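# Fit sandpaper strip onto hand sander under clamps

## Task

Mount the sandpaper strip on the hand sander by tucking each of its two ends beneath the sander's clamps, with the paper sitting straight and tight against the sander's base on every side.

## Robot and tools

Robot: two arms, left_arm and right_arm. left_arm has a left hand, right_arm a right hand; each hand has five fingers and six motors. Bases sit near (-0.069, +0.414, 0) m for left_arm and (-0.028, -0.370, 0) m for right_arm.

Frame: the scene frame has its origin at table-top height midway between the nominal bases, +z up, +x out over the table, left_arm on the +y side. Image left and right do not match these names. Positions are metres, quaternions wxyz, velocities m/s and rad/s, all in this frame.

Hand point: a point 0.05 m in front of the palm and 0.15 m from the wrist face. Its +z runs along straight fingers, +y out of the palm, +x across the palm away from the thumb on the right hand (toward the thumb on the left). Straight fingertips reach about 0.06-0.07 m past it; a wrist bracket on the little-finger side can strike objects; with fingers level the wrist may hang lower than the hand and touch the table first.

Row layout (used by execute_actions and move): one flat list of 28 numbers for both arms, each in [-1, 1]. Order: left_arm dx, dy, dz, rx, ry, rz; left hand little, ring, middle, index, thumb_bend, thumb_turn; left force_limit, speed; then the same 14 for right_arm and right hand. Pose numbers are offsets, not poses: they count from that arm's Hand target as it stood when the action or move began, along scene-frame axes, with rotation about the Hand target's position. 1.0 equals 0.6 m or 180 degrees; rx, ry, rz form one rotation vector. Every row in an action counts from the same start, so repeating an offset moves further. Six zeros re-request the current Hand target. Commanded orientation is clipped to 32 degrees from the measured one each step.

Hand numbers: fingers +1 straight/open, -1 curled; thumb_bend +1 straight, -1 bent; thumb_turn +1 beside the palm, -1 in front of it. force_limit maps -1 to about 0 N and +1 to 10 N (15 N for thumb motors). speed rises from near zero at -1 to full at +0.48 and above. Alternatively write grasp numbers a, b, c in the first three hand places and exactly 0 in the last three: a closes index and middle and bends the thumb, b closes ring and little, c swings the thumb in front of the palm; all zero means fully open. Nothing in a row means 'unchanged': to keep a hand as is, resend the last eight numbers you sent it (or, if none yet, its hand_measured plus hand_force_limit and hand_speed). For gentle grips close at speed -0.94 or slower. To grip harder, raise force_limit and send a target more closed than hand_measured.

Tools:
- execute_actions(actions, cameras): actions is a list of actions; each action is up to 15 rows, one per 1/30 s step, last row held for the remaining steps. Empty list returns images.
- move(target, speed, blend, stop_force, zero, blocking, cameras): straight paths of the hand points. target is one 28-number row or up to 15 rows, all offsets from the same starting Hand targets. speed in m/s (0.002-3.6, default 0.25; turns up to twice that in rad/s), one value or one per target. blend in m rounds corners of a list. stop_force in N (3-120, both arms) ends an arm's path when push against its motion exceeds it; not reliable for light contacts or while the hand turns; omit it when backing away from a contact. zero (default true) re-zeros force before the move. blocking=false returns early; not allowed with stop_force. Paths do not avoid obstacles or the other arm; avoid passing near an arm's own base.
- wait(seconds 0-10), stop(), zoom_image(camera, region [x0,y0,x1,y1] pixels, max 504x504), show_instructions(), zero_wrist_force(arm), finished_scene(scene).
Cameras: cam_high, cam_low, cam_end_a, cam_end_b, cam_far, cam_left_wrist, cam_right_wrist, or ["all"].

Results: per arm end_effector_position, end_effector_quat_wxyz, velocities, Hand target (last commanded pose after clipping; next offsets start here), joint positions and torques, Wrist force/torque in the end effector's own axes (plus a peak line), hand_measured, hand_stopped_by (moving, target, force, stalled, fault), hand_load_n (positive pushes a finger open; a lost grip shows as load near 0), hand_force_limit, hand_speed. move adds a 'move:' line: done, off_target, moving, held or fault, with limits such as paced or held. Hand points often stop short of the Hand target; send the remaining gap as an offset.

Avoid: a target even slightly beyond a firm contact, since stiff arms fault. Net force of roughly 150 N or joint torque at its limit (wrist joints 25.2 N m) stops the arm for 10 s. Contact between the arms, or one hand closing on the other's fingers, can fail the task. Do not let anything fall off the table, drop parts, release moving parts, or strike fixed or heavy objects hard. Watch for MOTOR HOT lines; at 85 °C the arm brakes for 30-60 s. To end a press, command the target back beyond the hand point. Finish only when the paper stays fitted without the robot holding it.

Each tool is called after "Call:" by a JSON object that holds its "method" and its "body", one argument or row to a line.

Reference images:

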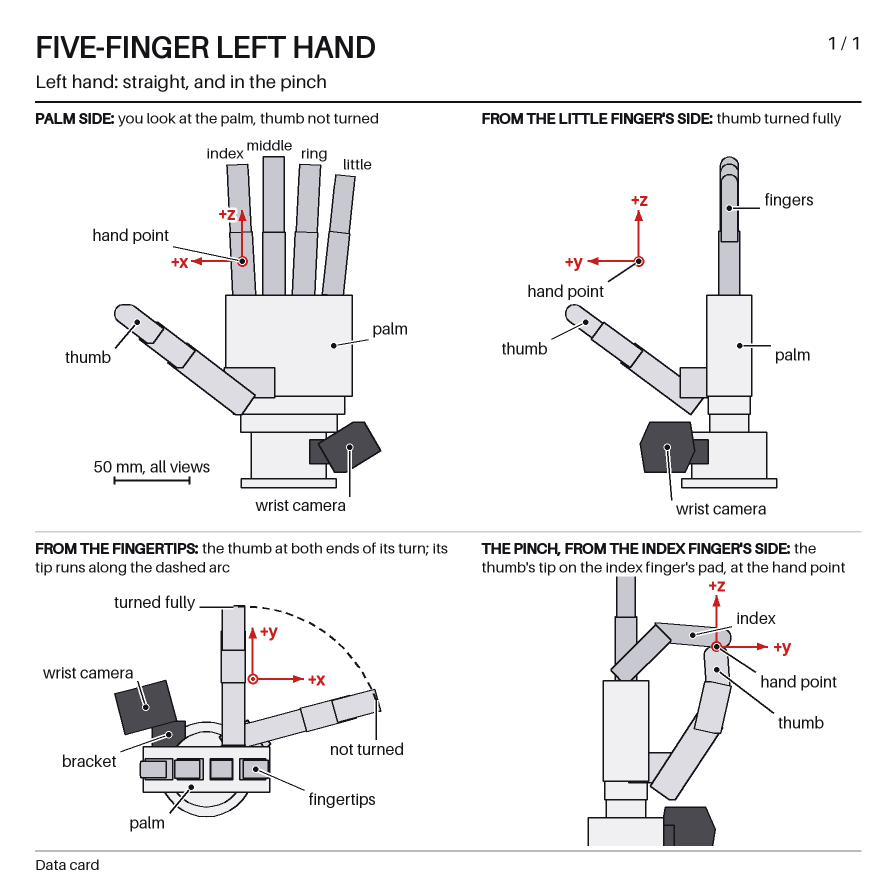

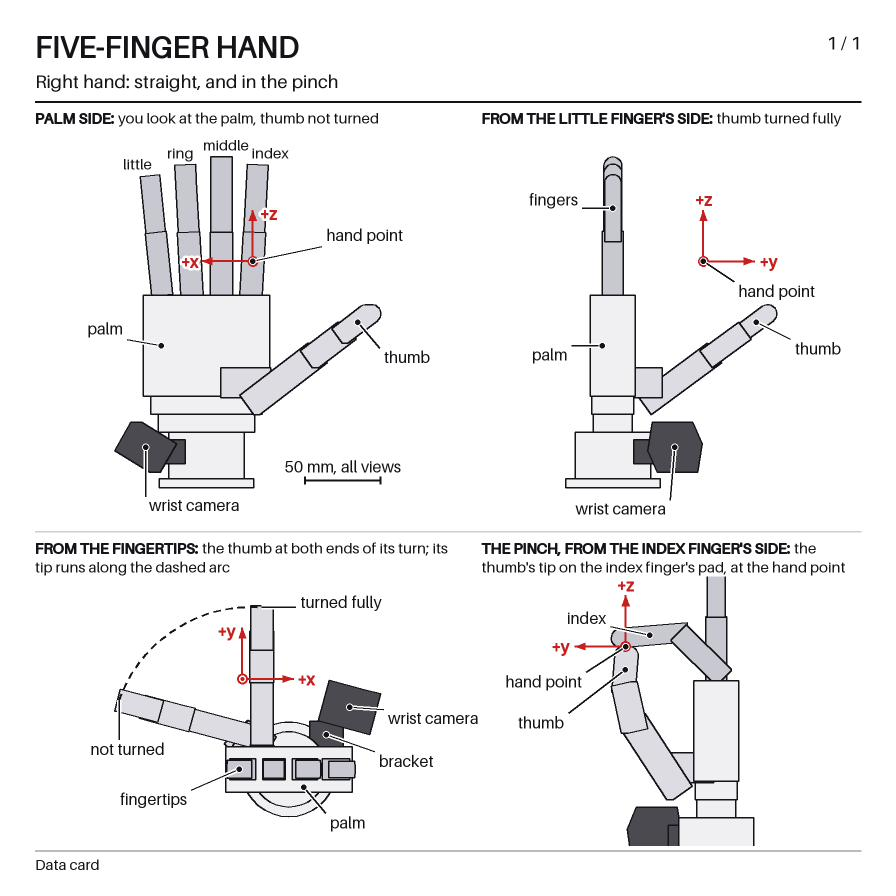

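## Session

Call:
{"method": "execute_actions", "body": {
  "actions": []
}}

Scene clock: 0.00 s.
left_arm: end_effector_position=(+0.2907, +0.2000, +0.1031) hand_measured=(+1.000, +1.000, +1.000, +1.000, +1.000, +1.000) hand_load_n=(+0.0, +0.0, +0.5, +0.0, +0.0, +0.0) hand_stopped_by=(target, target, target, target, target, target) hand_force_limit=0.00 hand_speed=-0.80 end_effector_quat_wxyz=(+0.246, +0.806, -0.538, -0.033) | right_arm: end_effector_position=(+0.5067, -0.0334, +0.3382) hand_measured=(+1.000, +1.000, +1.000, +1.000, +1.000, +1.000) hand_load_n=(+0.0, +0.0, +0.0, +0.0, +0.0, +0.0) hand_stopped_by=(target, target, target, target, target, target) hand_force_limit=0.00 hand_speed=-0.80 end_effector_quat_wxyz=(+0.490, -0.490, +0.627, -0.355)
Joint positions: left_arm=[3.302 -2.215 -1.616 1.874 -1.244 2.929] | right_arm=[0.412 -1.489 1.586 0.194 1.938 -2.755]
Joint velocities: within noise
Joint torques (N m): no reading
Motor temperatures (°C): left_arm=[35 34 35 39 45 45] | right_arm=[35 38 36 40 43 49]
Wrist force (N): no reading
Wrist torque (N m): no reading
Wrist force, peak (N): no reading
Hand target: left_arm +0.2907, +0.2000, +0.1031; +0.246, +0.806, -0.538, -0.033 | right_arm +0.5067, -0.0334, +0.3382; +0.490, -0.490, +0.627, -0.355

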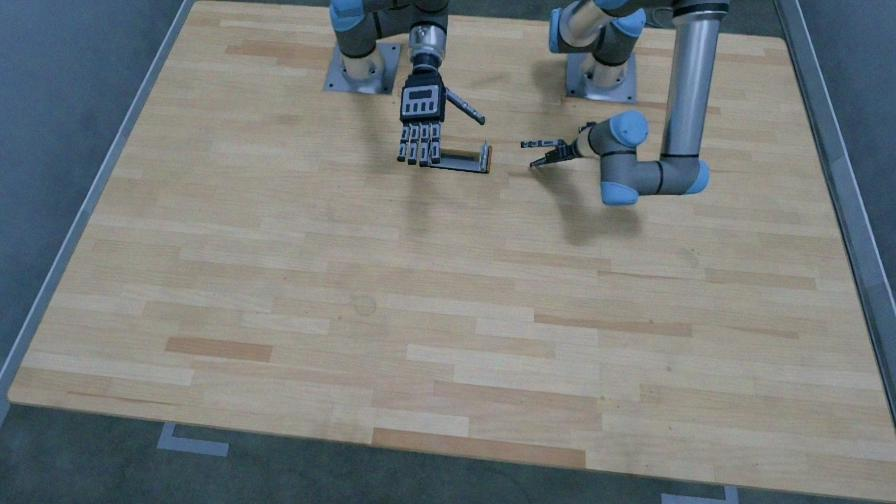

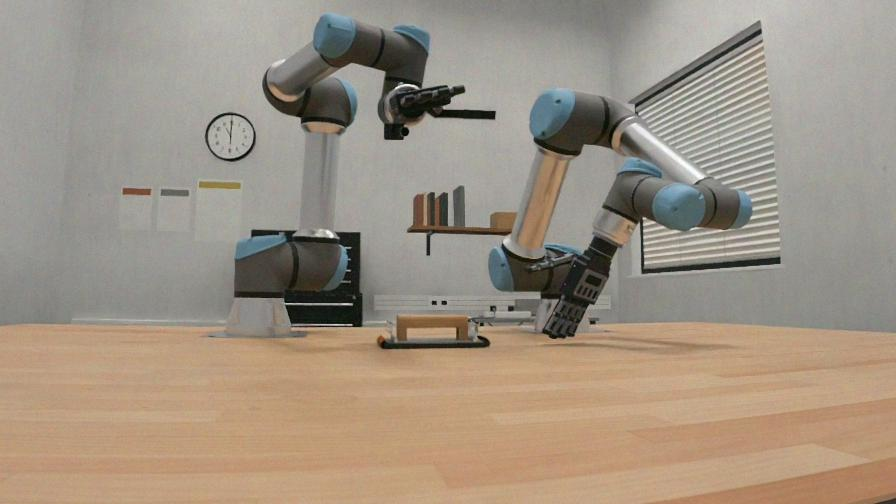

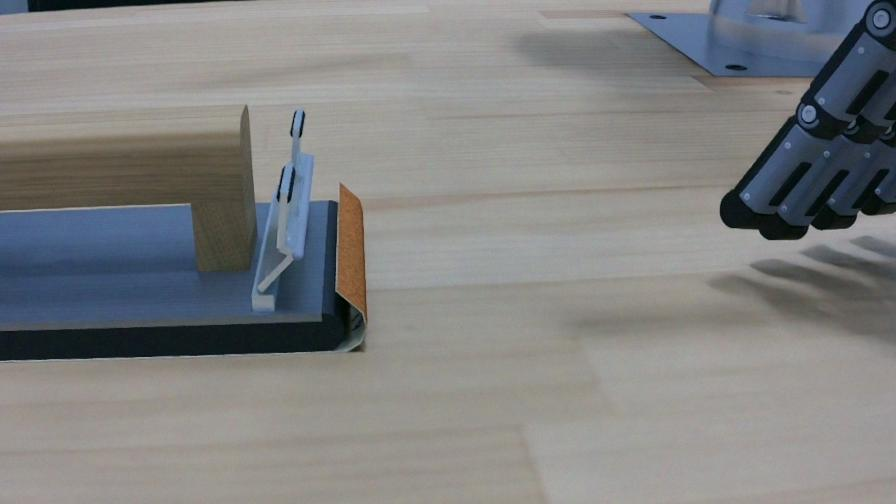

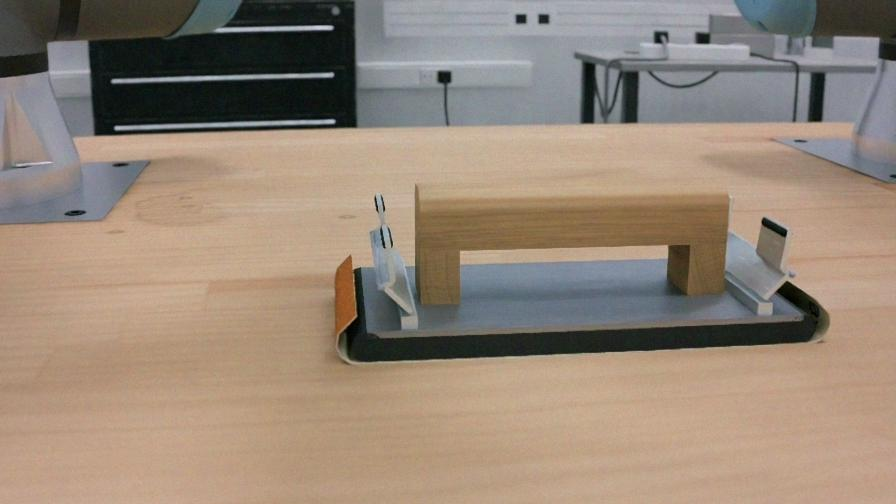

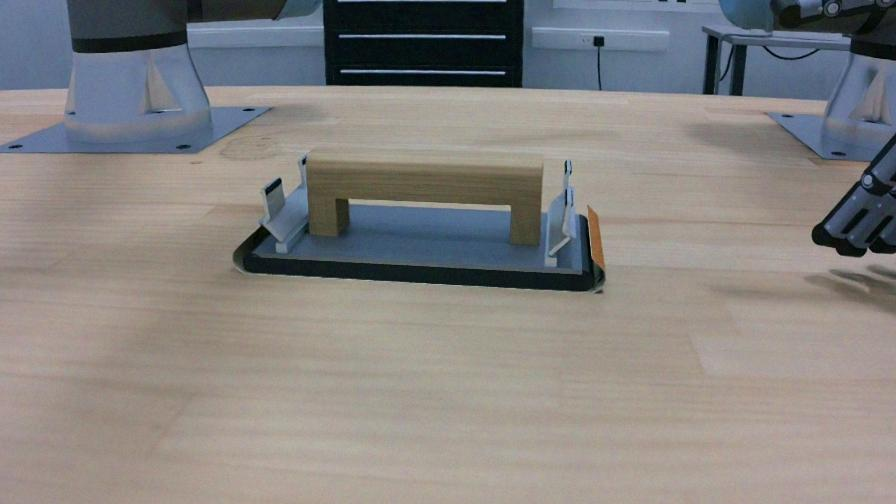

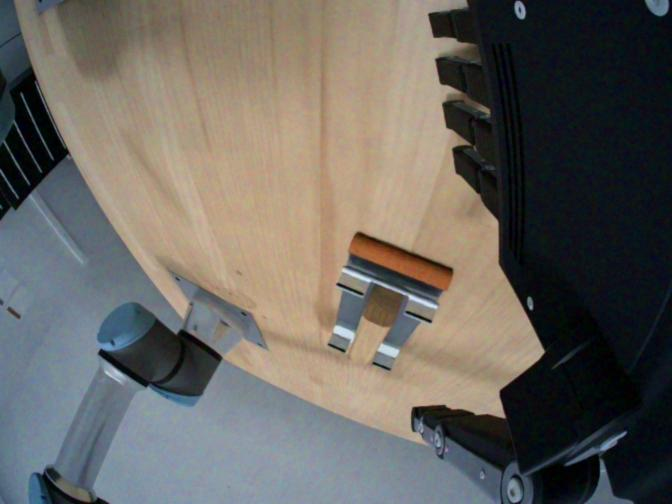

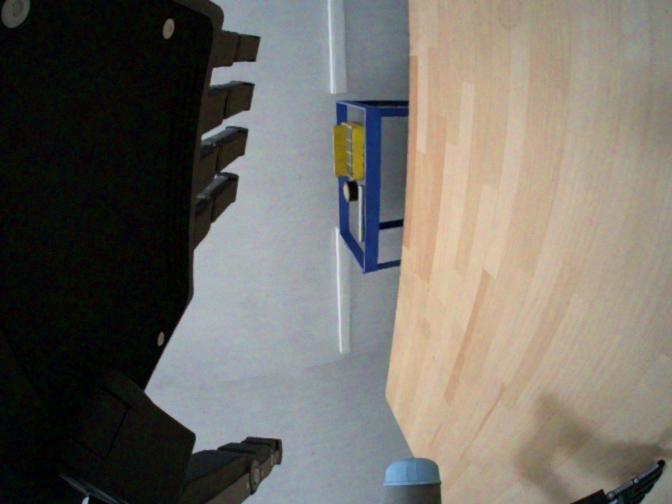

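Call:
{"method": "zoom_image", "body": {
  "camera": "cam_end_a",
  "region": [0, 60, 504, 400]
}}

Call:
{"method": "zoom_image", "body": {
  "camera": "cam_end_b",
  "region": [310, 150, 530, 400]
}}

Call:
{"method": "zoom_image", "body": {
  "camera": "cam_end_b",
  "region": [630, 150, 850, 400]
}}

Call:
{"method": "zoom_image", "body": {
  "camera": "cam_far",
  "region": [210, 120, 420, 320]
}}

Call:
{"method": "zoom_image", "body": {
  "camera": "cam_far",
  "region": [450, 120, 660, 320]
}}

Call:
{"method": "zoom_image", "body": {
  "camera": "cam_left_wrist",
  "region": [300, 210, 480, 390]
}}

Call:
{"method": "zoom_image", "body": {
  "camera": "cam_high",
  "region": [380, 60, 640, 220]
}}

Call:
{"method": "zoom_image", "body": {
  "camera": "cam_low",
  "region": [360, 290, 520, 370]
}}

Scaled by 1.000.

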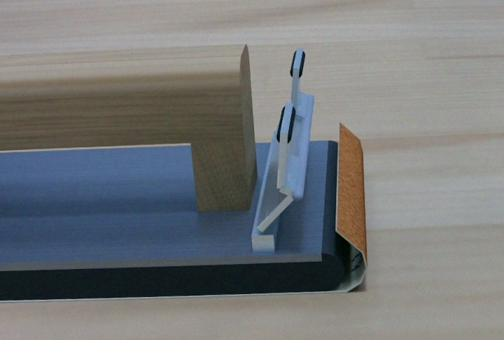

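Scaled by 2.016 from the camera's 896x504 image, which has a finer 1280x720 frame.

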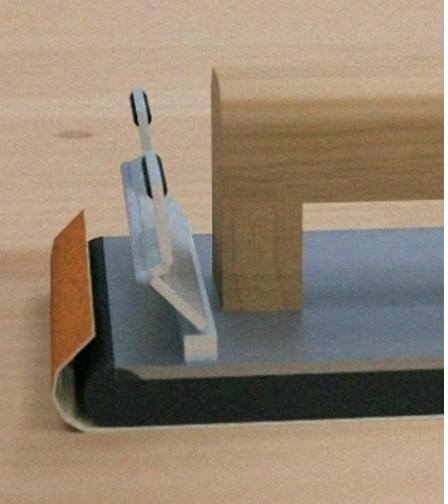

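Scaled by 2.016 from the camera's 896x504 image, which has a finer 1280x720 frame.

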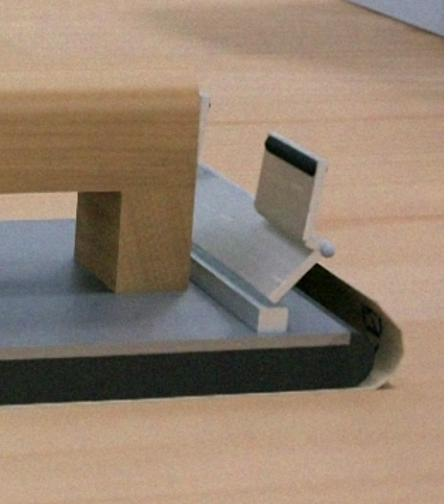

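Scaled by 2.400 from the camera's 896x504 image, which has a finer 1280x720 frame.

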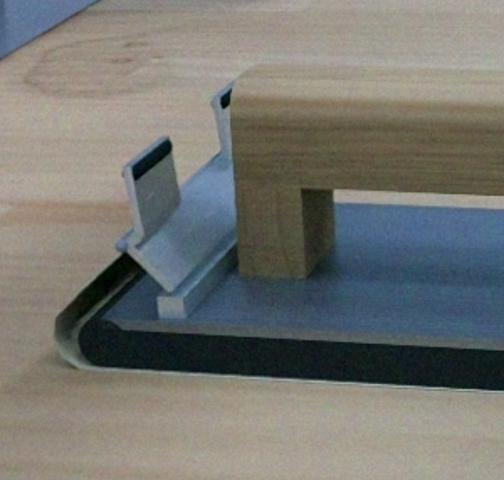

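Scaled by 2.400 from the camera's 896x504 image, which has a finer 1280x720 frame.

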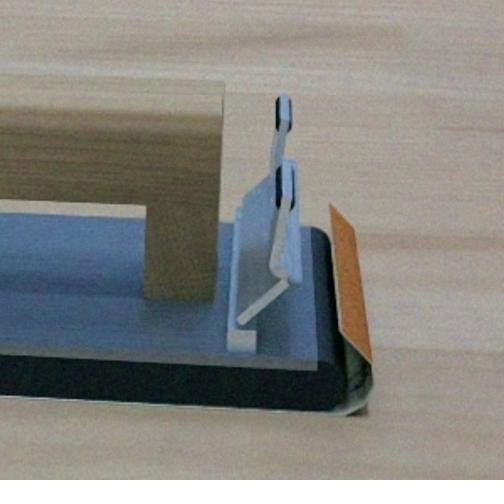

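Scaled by 2.800 from the camera's 672x504 image, which has a finer 960x720 frame.

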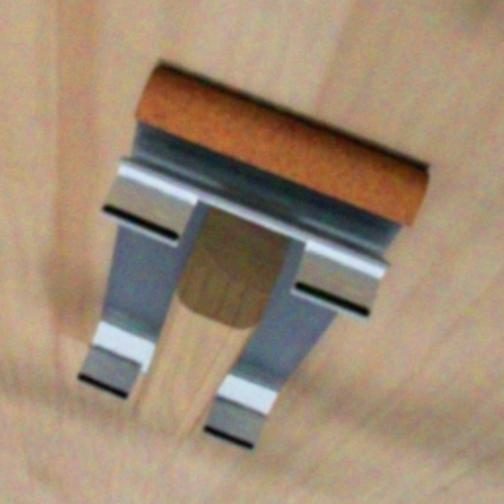

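Scaled by 1.938 from the camera's 896x504 image, which has a finer 1280x720 frame.

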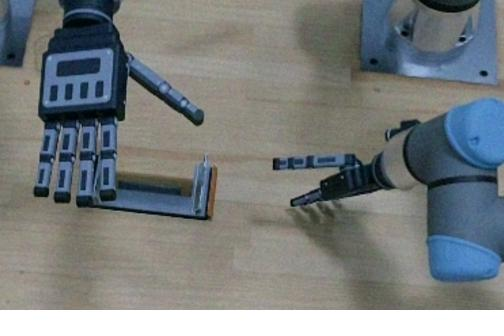

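Scaled by 3.150 from the camera's 896x504 image, which has a finer 1280x720 frame.

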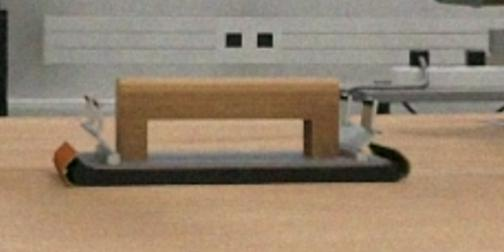

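Call:
{"method": "zoom_image", "body": {
  "camera": "cam_end_a",
  "region": [220, 90, 400, 370]
}}

Call:
{"method": "zoom_image", "body": {
  "camera": "cam_end_b",
  "region": [330, 180, 440, 370]
}}

Call:
{"method": "zoom_image", "body": {
  "camera": "cam_end_b",
  "region": [710, 190, 840, 350]
}}

Call:
{"method": "zoom_image", "body": {
  "camera": "cam_far",
  "region": [225, 145, 325, 285]
}}

Call:
{"method": "zoom_image", "body": {
  "camera": "cam_far",
  "region": [530, 150, 620, 300]
}}

Call:
{"method": "zoom_image", "body": {
  "camera": "cam_high",
  "region": [410, 130, 510, 190]
}}

Scaled by 1.800 from the camera's 896x504 image, which has a finer 1280x720 frame.

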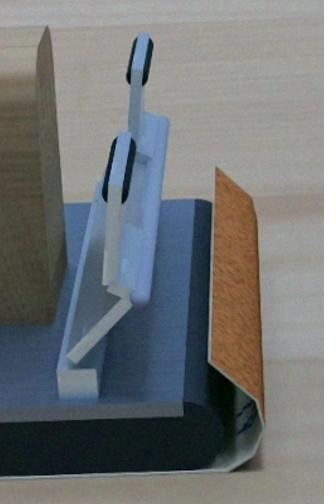

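Scaled by 2.653 from the camera's 896x504 image, which has a finer 1280x720 frame.

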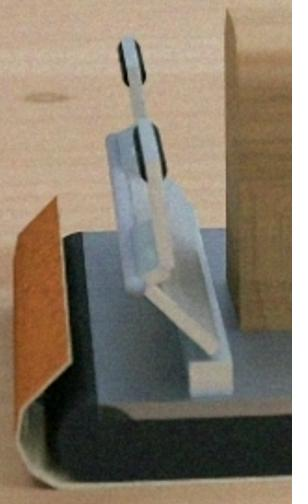

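Scaled by 3.150 from the camera's 896x504 image, which has a finer 1280x720 frame.

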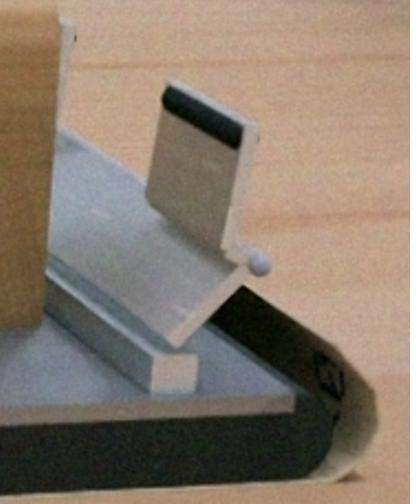

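Scaled by 3.600 from the camera's 896x504 image, which has a finer 1280x720 frame.

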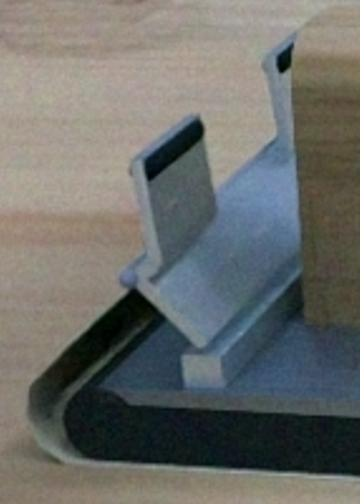

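Scaled by 3.360 from the camera's 896x504 image, which has a finer 1280x720 frame.

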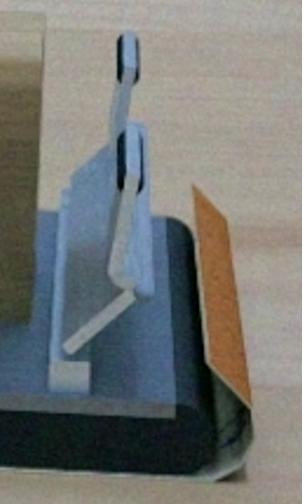

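Scaled by 5.040 from the camera's 896x504 image, which has a finer 1280x720 frame.

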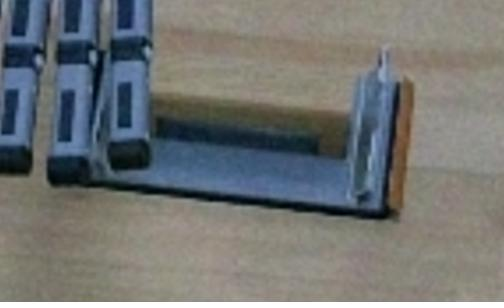

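Call:
{"method": "move", "body": {
  "target": [0.1005, -0.1, 0.1115, 0.0194, 0.0721, 0.355, 1, 1, 1, 1, 1, 1, 0, -0.8, 0, 0, 0, 0, 0, 0, 1, 1, 1, 1, 1, 1, 0, -0.8],
  "speed": 0.25,
  "cameras": ["all"]
}}

Scene clock: 144.40 s.
left_arm: end_effector_position=(+0.3510, +0.1400, +0.1700) hand_measured=(+1.000, +1.000, +1.000, +1.000, +1.000, +1.000) hand_load_n=(+0.0, +0.0, +0.0, +0.0, +0.0, +0.0) hand_stopped_by=(target, target, target, target, target, target) hand_force_limit=0.00 hand_speed=-0.80 end_effector_quat_wxyz=(+0.259, +0.966, +0.000, +0.000) | right_arm: end_effector_position=(+0.5067, -0.0334, +0.3382) hand_measured=(+1.000, +1.000, +1.000, +1.000, +1.000, +1.000) hand_load_n=(+0.0, +0.0, +0.0, +0.0, +0.0, -0.5) hand_stopped_by=(target, target, target, target, target, target) hand_force_limit=0.00 hand_speed=-0.80 end_effector_quat_wxyz=(+0.490, -0.490, +0.627, -0.355)
Joint positions: left_arm=[3.281 -1.924 -1.783 2.081 -1.05 1.681] | right_arm=[0.412 -1.489 1.586 0.194 1.938 -2.755]
Joint torques (N m): left_arm=[-7.9 43.85 4 0.02 -1.22 -2.08] | right_arm=[1.22 -24.4 -21.67 -0.77 0.06 0.02]
Wrist force (N): left_arm=[-0.5 -0.5 -0.5] | right_arm=[0.0 -0.4 0.3]
Wrist torque (N m): left_arm=[-0.04 0.06 -0.03] | right_arm=[-0.08 -0.01 -0.02]
Wrist force, peak (N): left_arm=[-0.3 -0.6 -0.5] | right_arm=[0.3 0.3 0.6]
Hand target: left_arm +0.3510, +0.1400, +0.1700; +0.259, +0.966, +0.000, +0.000 | right_arm +0.5067, -0.0334, +0.3382; +0.490, -0.490, +0.627, -0.355
Off the commanded pose: left_arm 0.000 m, 0 deg | right_arm 0.000 m, 0 deg.
move: done
camera_calibration:
cam_left_wrist: T_world_to_cam=[[0.276955, 0.813514, -0.511362, -0.118881], [0.812824, 0.0854721, 0.576204, -0.403479], [0.512457, -0.57523, -0.637572, 0.121868], [0, 0, 0, 1]] pos_world=[0.29843, 0.2013, 0.249395]

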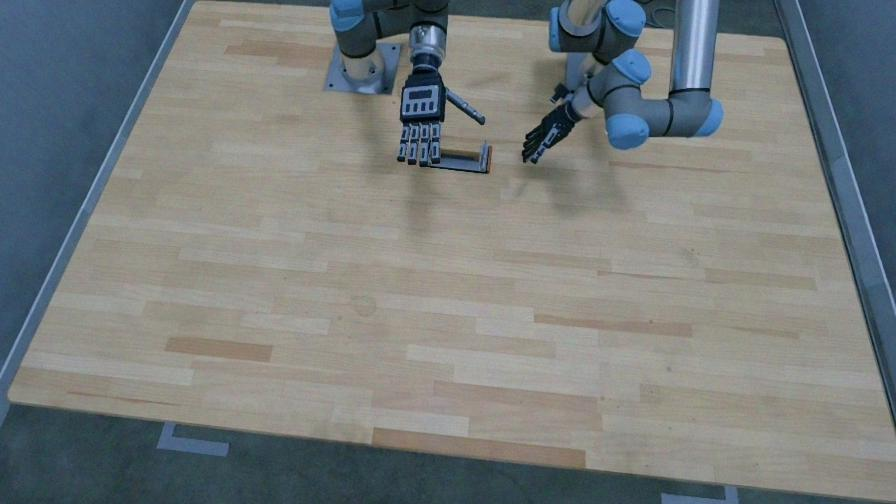

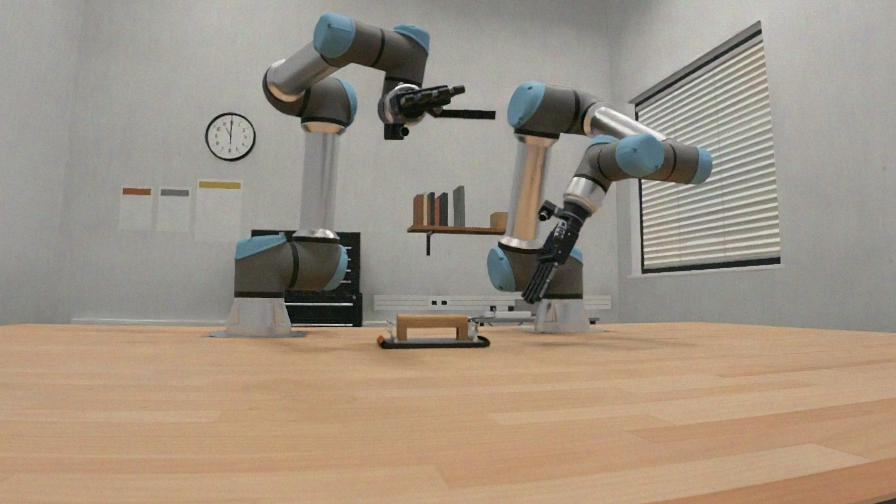

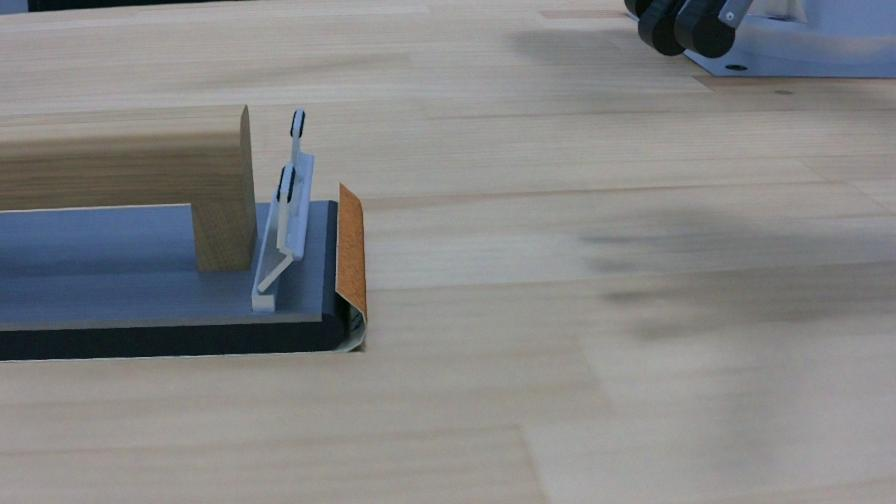

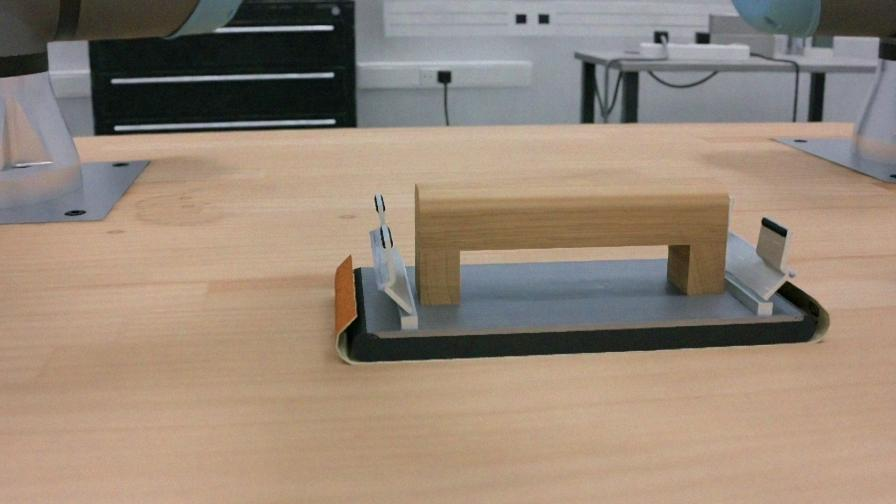

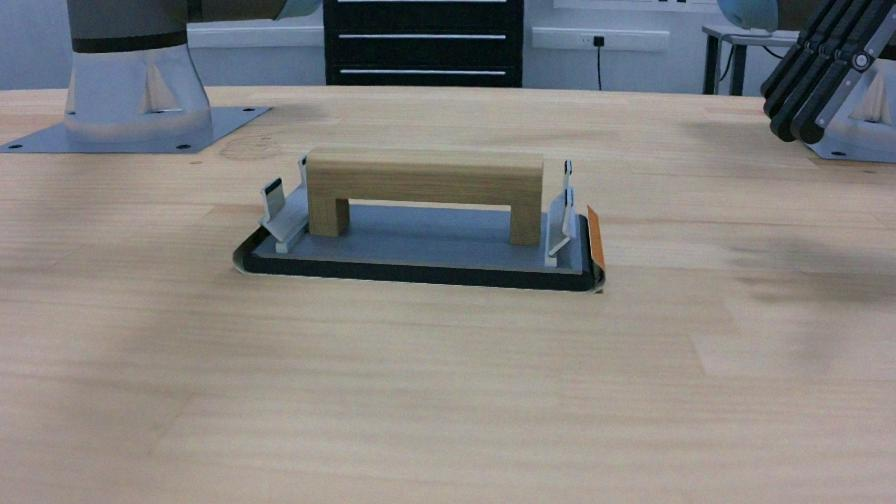

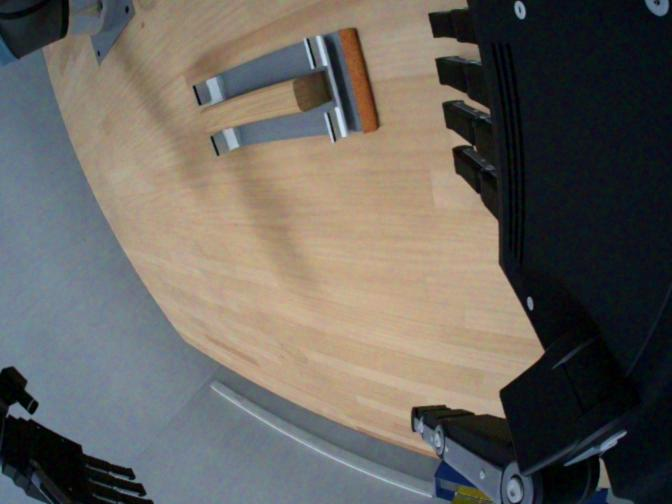

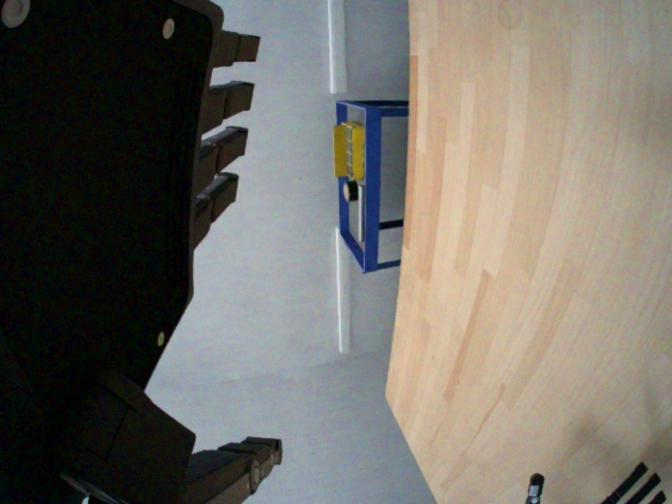

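Call:
{"method": "zoom_image", "body": {
  "camera": "cam_left_wrist",
  "region": [180, 10, 400, 175]
}}

Call:
{"method": "zoom_image", "body": {
  "camera": "cam_end_b",
  "region": [320, 170, 850, 380]
}}

Scaled by 2.291 from the camera's 672x504 image, which has a finer 960x720 frame.

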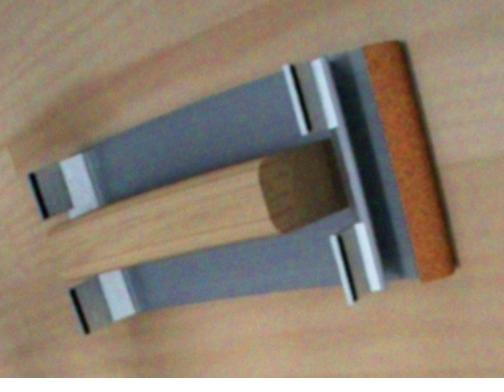

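Region (320, 170, 850, 380) is 530x210 pixels. A region can be at most 504 by 504 pixels.

Call:
{"method": "move", "body": {
  "target": [0.0025, -0.1117, -0.11, 0, 0, -0.015, 1, 1, 1, 1, 1, 1, 0, -0.8, 0, 0, 0, 0, 0, 0, 1, 1, 1, 1, 1, 1, 0, -0.8],
  "speed": 0.2,
  "cameras": ["cam_end_a", "cam_far", "cam_left_wrist"]
}}

Scene clock: 180.53 s.
left_arm: end_effector_position=(+0.3525, +0.0730, +0.1040) hand_measured=(+1.000, +1.000, +1.000, +1.000, +1.000, +1.000) hand_load_n=(+0.0, +0.0, +0.0, +0.0, +0.0, +0.0) hand_stopped_by=(target, target, target, target, target, target) hand_force_limit=0.00 hand_speed=-0.80 end_effector_quat_wxyz=(+0.259, +0.966, -0.023, -0.006) | right_arm: end_effector_position=(+0.5067, -0.0334, +0.3382) hand_measured=(+1.000, +1.000, +1.000, +1.000, +1.000, +1.000) hand_load_n=(+0.0, +0.0, +0.0, +0.0, +0.0, +0.0) hand_stopped_by=(target, target, target, target, target, target) hand_force_limit=0.00 hand_speed=-0.80 end_effector_quat_wxyz=(+0.490, -0.490, +0.627, -0.355)
Joint positions: left_arm=[3.114 -2.068 -1.745 2.256 -1.048 1.543] | right_arm=[0.412 -1.489 1.586 0.194 1.938 -2.755]
Joint torques (N m): left_arm=[-8.77 26.93 24.39 0.09 -1.19 -2.37] | right_arm=[0.88 -24.82 -21.36 -0.75 0.14 -0.1]
Wrist force (N): left_arm=[-0.2 0.0 0.0] | right_arm=[0.2 -0.3 0.5]
Wrist torque (N m): left_arm=[-0.02 0.04 -0.02] | right_arm=[-0.08 -0.06 0.01]
Wrist force, peak (N): left_arm=[-0.6 -0.7 -1.4] | right_arm=[0.5 -0.3 0.4]
Hand target: left_arm +0.3525, +0.0729, +0.1040; +0.259, +0.966, -0.023, -0.006 | right_arm +0.5067, -0.0334, +0.3382; +0.490, -0.490, +0.627, -0.355
Off the commanded pose: left_arm 0.000 m, 0 deg | right_arm 0.000 m, 0 deg.
move: done
camera_calibration:
cam_left_wrist: T_world_to_cam=[[0.314915, 0.799584, -0.511365, -0.110827], [0.815966, 0.0471214, 0.576177, -0.359295], [0.484798, -0.598703, -0.637594, 0.0519924], [0, 0, 0, 1]] pos_world=[0.302868, 0.136674, 0.183495]
Images, in order (width x height): cam_end_a 896x504, cam_far 896x504, cam_left_wrist 672x504.

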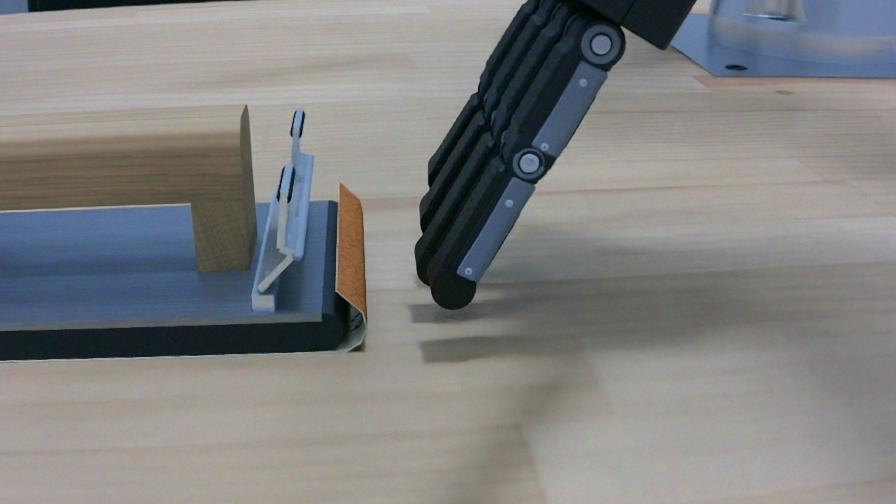

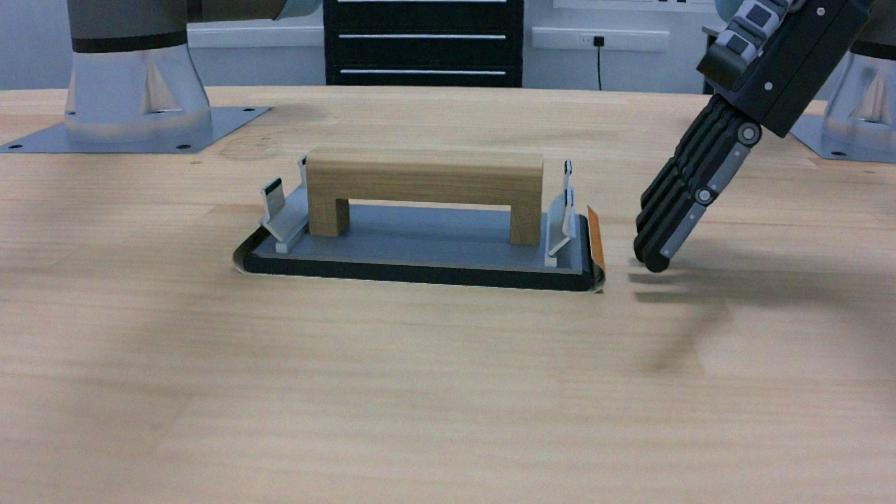

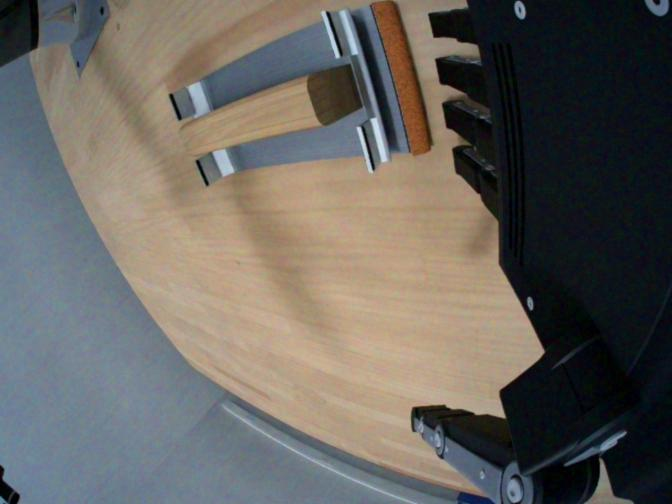

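Call:
{"method": "zoom_image", "body": {
  "camera": "cam_left_wrist",
  "region": [340, 0, 520, 220]
}}

Call:
{"method": "zoom_image", "body": {
  "camera": "cam_end_a",
  "region": [230, 90, 500, 370]
}}

Scaled by 2.291 from the camera's 672x504 image, which has a finer 960x720 frame.

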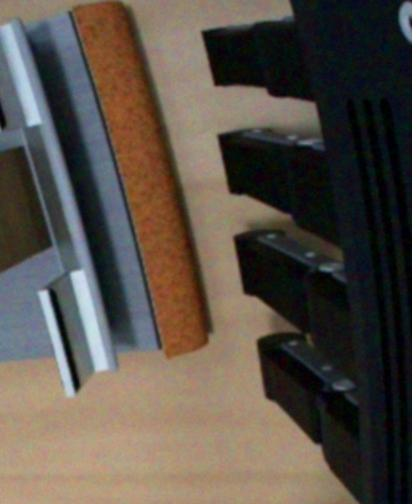

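Scaled by 1.800 from the camera's 896x504 image, which has a finer 1280x720 frame.

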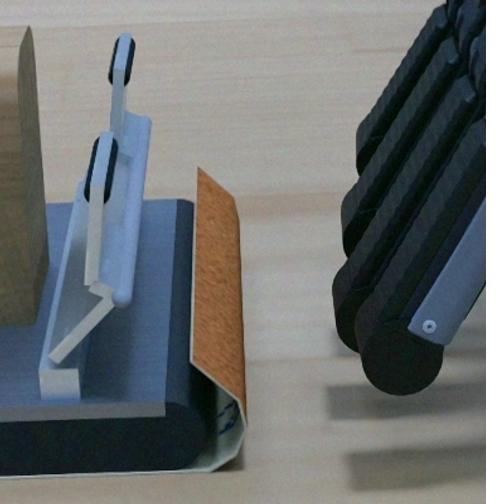

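Call:
{"method": "move", "body": {
  "target": [-0.025, -0.0208, 0.0028, 0, 0, 0, 1, 1, 1, 1, 1, 1, 0, -0.8, 0, 0, 0, 0, 0, 0, 1, 1, 1, 1, 1, 1, 0, -0.8],
  "speed": 0.1,
  "cameras": ["cam_end_a", "cam_left_wrist"]
}}

Call:
{"method": "zoom_image", "body": {
  "camera": "cam_end_a",
  "region": [230, 90, 500, 370]
}}

Scene clock: 222.00 s.
left_arm: end_effector_position=(+0.3375, +0.0605, +0.1057) hand_measured=(+1.000, +1.000, +1.000, +1.000, +1.000, +1.000) hand_load_n=(+0.0, +0.0, +0.0, +0.0, +0.0, +0.0) hand_stopped_by=(target, target, target, target, target, target) hand_force_limit=0.00 hand_speed=-0.80 end_effector_quat_wxyz=(+0.259, +0.966, -0.023, -0.006) | right_arm: end_effector_position=(+0.5067, -0.0334, +0.3382) hand_measured=(+1.000, +1.000, +1.000, +1.000, +1.000, +1.000) hand_load_n=(+0.0, +0.0, +0.0, +0.0, +0.0, -0.5) hand_stopped_by=(target, target, target, target, target, target) hand_force_limit=0.00 hand_speed=-0.80 end_effector_quat_wxyz=(+0.490, -0.490, +0.627, -0.355)
Joint positions: left_arm=[3.08 -2.045 -1.77 2.279 -1.049 1.503] | right_arm=[0.412 -1.489 1.586 0.194 1.938 -2.755]
Joint torques (N m): left_arm=[-8.47 48.97 2.91 0.16 -1.24 -2.43] | right_arm=[0.6 -25.04 -21.37 -0.89 0.13 -0.12]
Wrist force (N): left_arm=[-0.3 -0.1 -0.4] | right_arm=[0.1 -0.1 0.1]
Wrist torque (N m): left_arm=[-0.03 0.05 -0.02] | right_arm=[-0.02 -0.01 0.00]
Wrist force, peak (N): left_arm=[-0.7 -0.1 0.0] | right_arm=[0.0 -0.2 0.9]
Hand target: left_arm +0.3375, +0.0605, +0.1057; +0.259, +0.966, -0.023, -0.006 | right_arm +0.5067, -0.0334, +0.3382; +0.490, -0.490, +0.627, -0.355
Off the commanded pose: left_arm 0.000 m, 0 deg | right_arm 0.000 m, 0 deg.
move: done
camera_calibration:
cam_left_wrist: T_world_to_cam=[[0.314915, 0.799584, -0.511365, -0.09529], [0.815966, 0.0471214, 0.576177, -0.347389], [0.484798, -0.598703, -0.637594, 0.0528007], [0, 0, 0, 1]] pos_world=[0.287868, 0.124174, 0.185095]
Images, in order (width x height): cam_end_a 896x504, cam_left_wrist 672x504.

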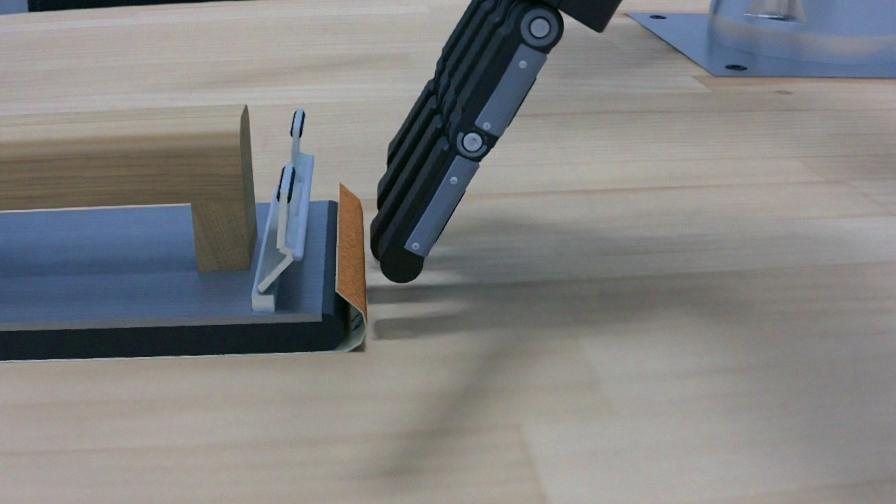

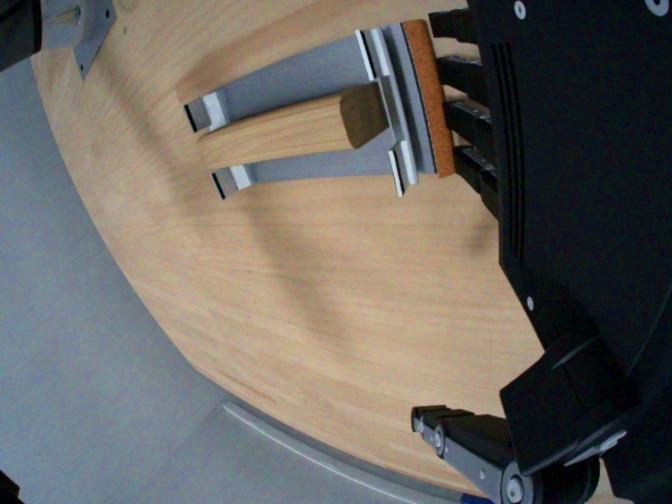

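Scaled by 1.800 from the camera's 896x504 image, which has a finer 1280x720 frame.

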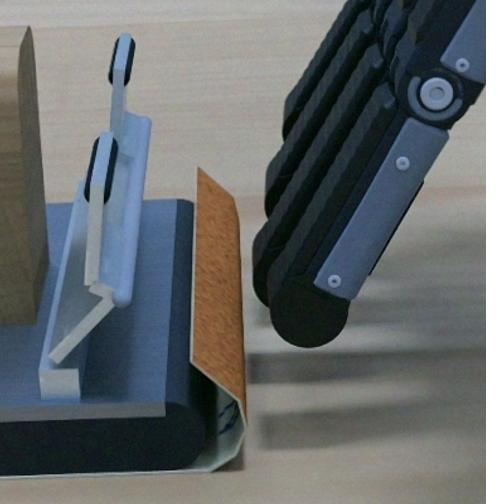

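Call:
{"method": "move", "body": {
  "target": [0, -0.02, 0, 0, 0, 0, 1, 1, 1, 1, 1, 1, 0, -0.8, 0, 0, 0, 0, 0, 0, 1, 1, 1, 1, 1, 1, 0, -0.8],
  "speed": 0.03,
  "cameras": ["cam_end_a", "cam_left_wrist"]
}}

Call:
{"method": "zoom_image", "body": {
  "camera": "cam_end_a",
  "region": [230, 90, 500, 370]
}}

Scene clock: 225.13 s.
left_arm: end_effector_position=(+0.3375, +0.0485, +0.1057) hand_measured=(+1.000, +1.000, +1.000, +1.000, +1.000, +1.000) hand_load_n=(+0.0, +0.0, +0.0, +0.0, +0.0, +0.0) hand_stopped_by=(target, target, target, target, target, target) hand_force_limit=0.00 hand_speed=-0.80 end_effector_quat_wxyz=(+0.259, +0.966, -0.023, -0.006) | right_arm: end_effector_position=(+0.5067, -0.0334, +0.3382) hand_measured=(+1.000, +1.000, +1.000, +1.000, +1.000, +1.000) hand_load_n=(+0.0, +0.0, +0.0, +0.0, +0.0, +0.0) hand_stopped_by=(target, target, target, target, target, target) hand_force_limit=0.00 hand_speed=-0.80 end_effector_quat_wxyz=(+0.490, -0.490, +0.627, -0.355)
Joint positions: left_arm=[3.05 -2.053 -1.753 2.286 -1.05 1.469] | right_arm=[0.412 -1.489 1.586 0.194 1.938 -2.755]
Joint torques (N m): left_arm=[-9.63 25.96 24.03 0.33 -1.23 -2.2] | right_arm=[1.49 -24.21 -21.57 -0.86 0.09 0.07]
Wrist force (N): left_arm=[-0.5 -0.2 -0.1] | right_arm=[0.1 -0.1 0.1]
Wrist torque (N m): left_arm=[-0.05 0.07 -0.03] | right_arm=[-0.03 -0.01 0.00]
Wrist force, peak (N): left_arm=[-0.4 -0.7 -0.1] | right_arm=[0.6 0.0 0.3]
Hand target: left_arm +0.3375, +0.0485, +0.1057; +0.259, +0.966, -0.023, -0.006 | right_arm +0.5067, -0.0334, +0.3382; +0.490, -0.490, +0.627, -0.355
Off the commanded pose: left_arm 0.000 m, 0 deg | right_arm 0.000 m, 0 deg.
move: done
camera_calibration:
cam_left_wrist: T_world_to_cam=[[0.314915, 0.799584, -0.511365, -0.085695], [0.815966, 0.0471214, 0.576177, -0.346823], [0.484798, -0.598703, -0.637594, 0.0456162], [0, 0, 0, 1]] pos_world=[0.287868, 0.112174, 0.185095]
Images, in order (width x height): cam_end_a 896x504, cam_left_wrist 672x504.

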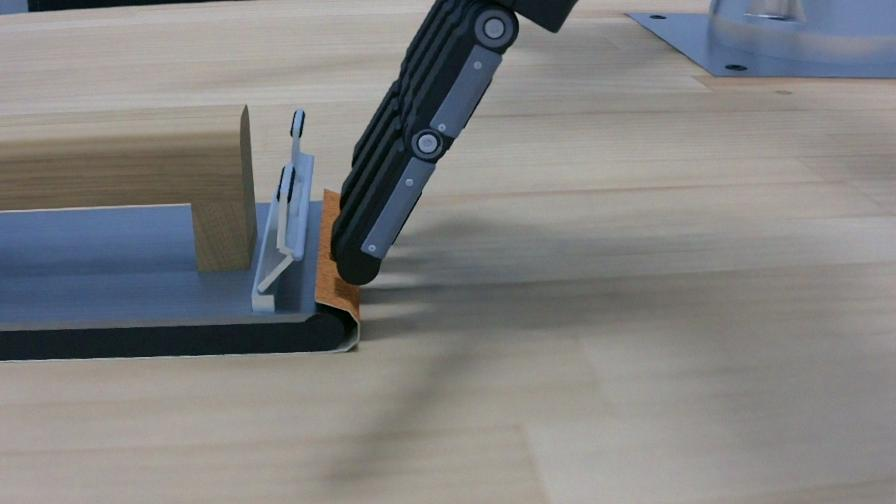

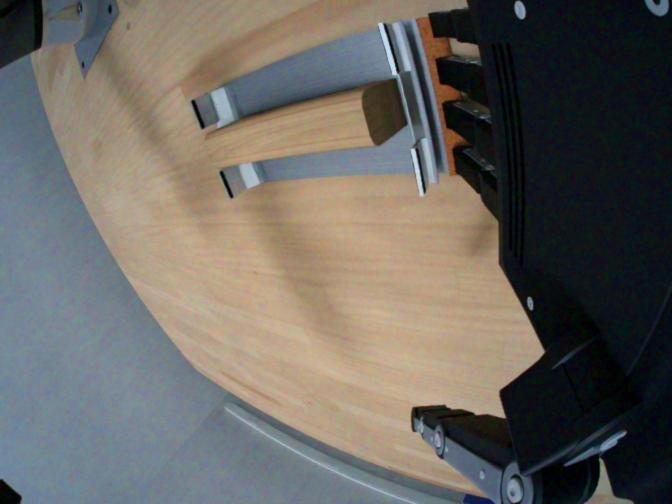

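Scaled by 1.800 from the camera's 896x504 image, which has a finer 1280x720 frame.

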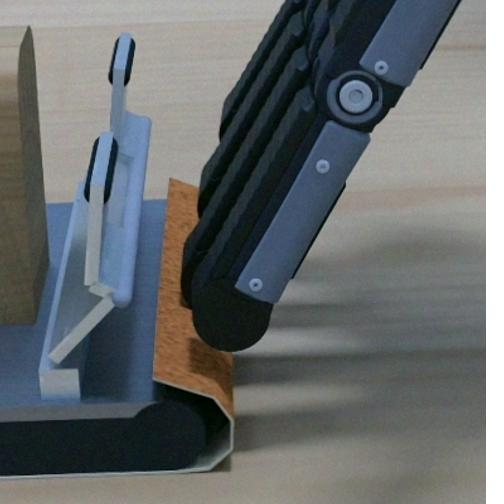

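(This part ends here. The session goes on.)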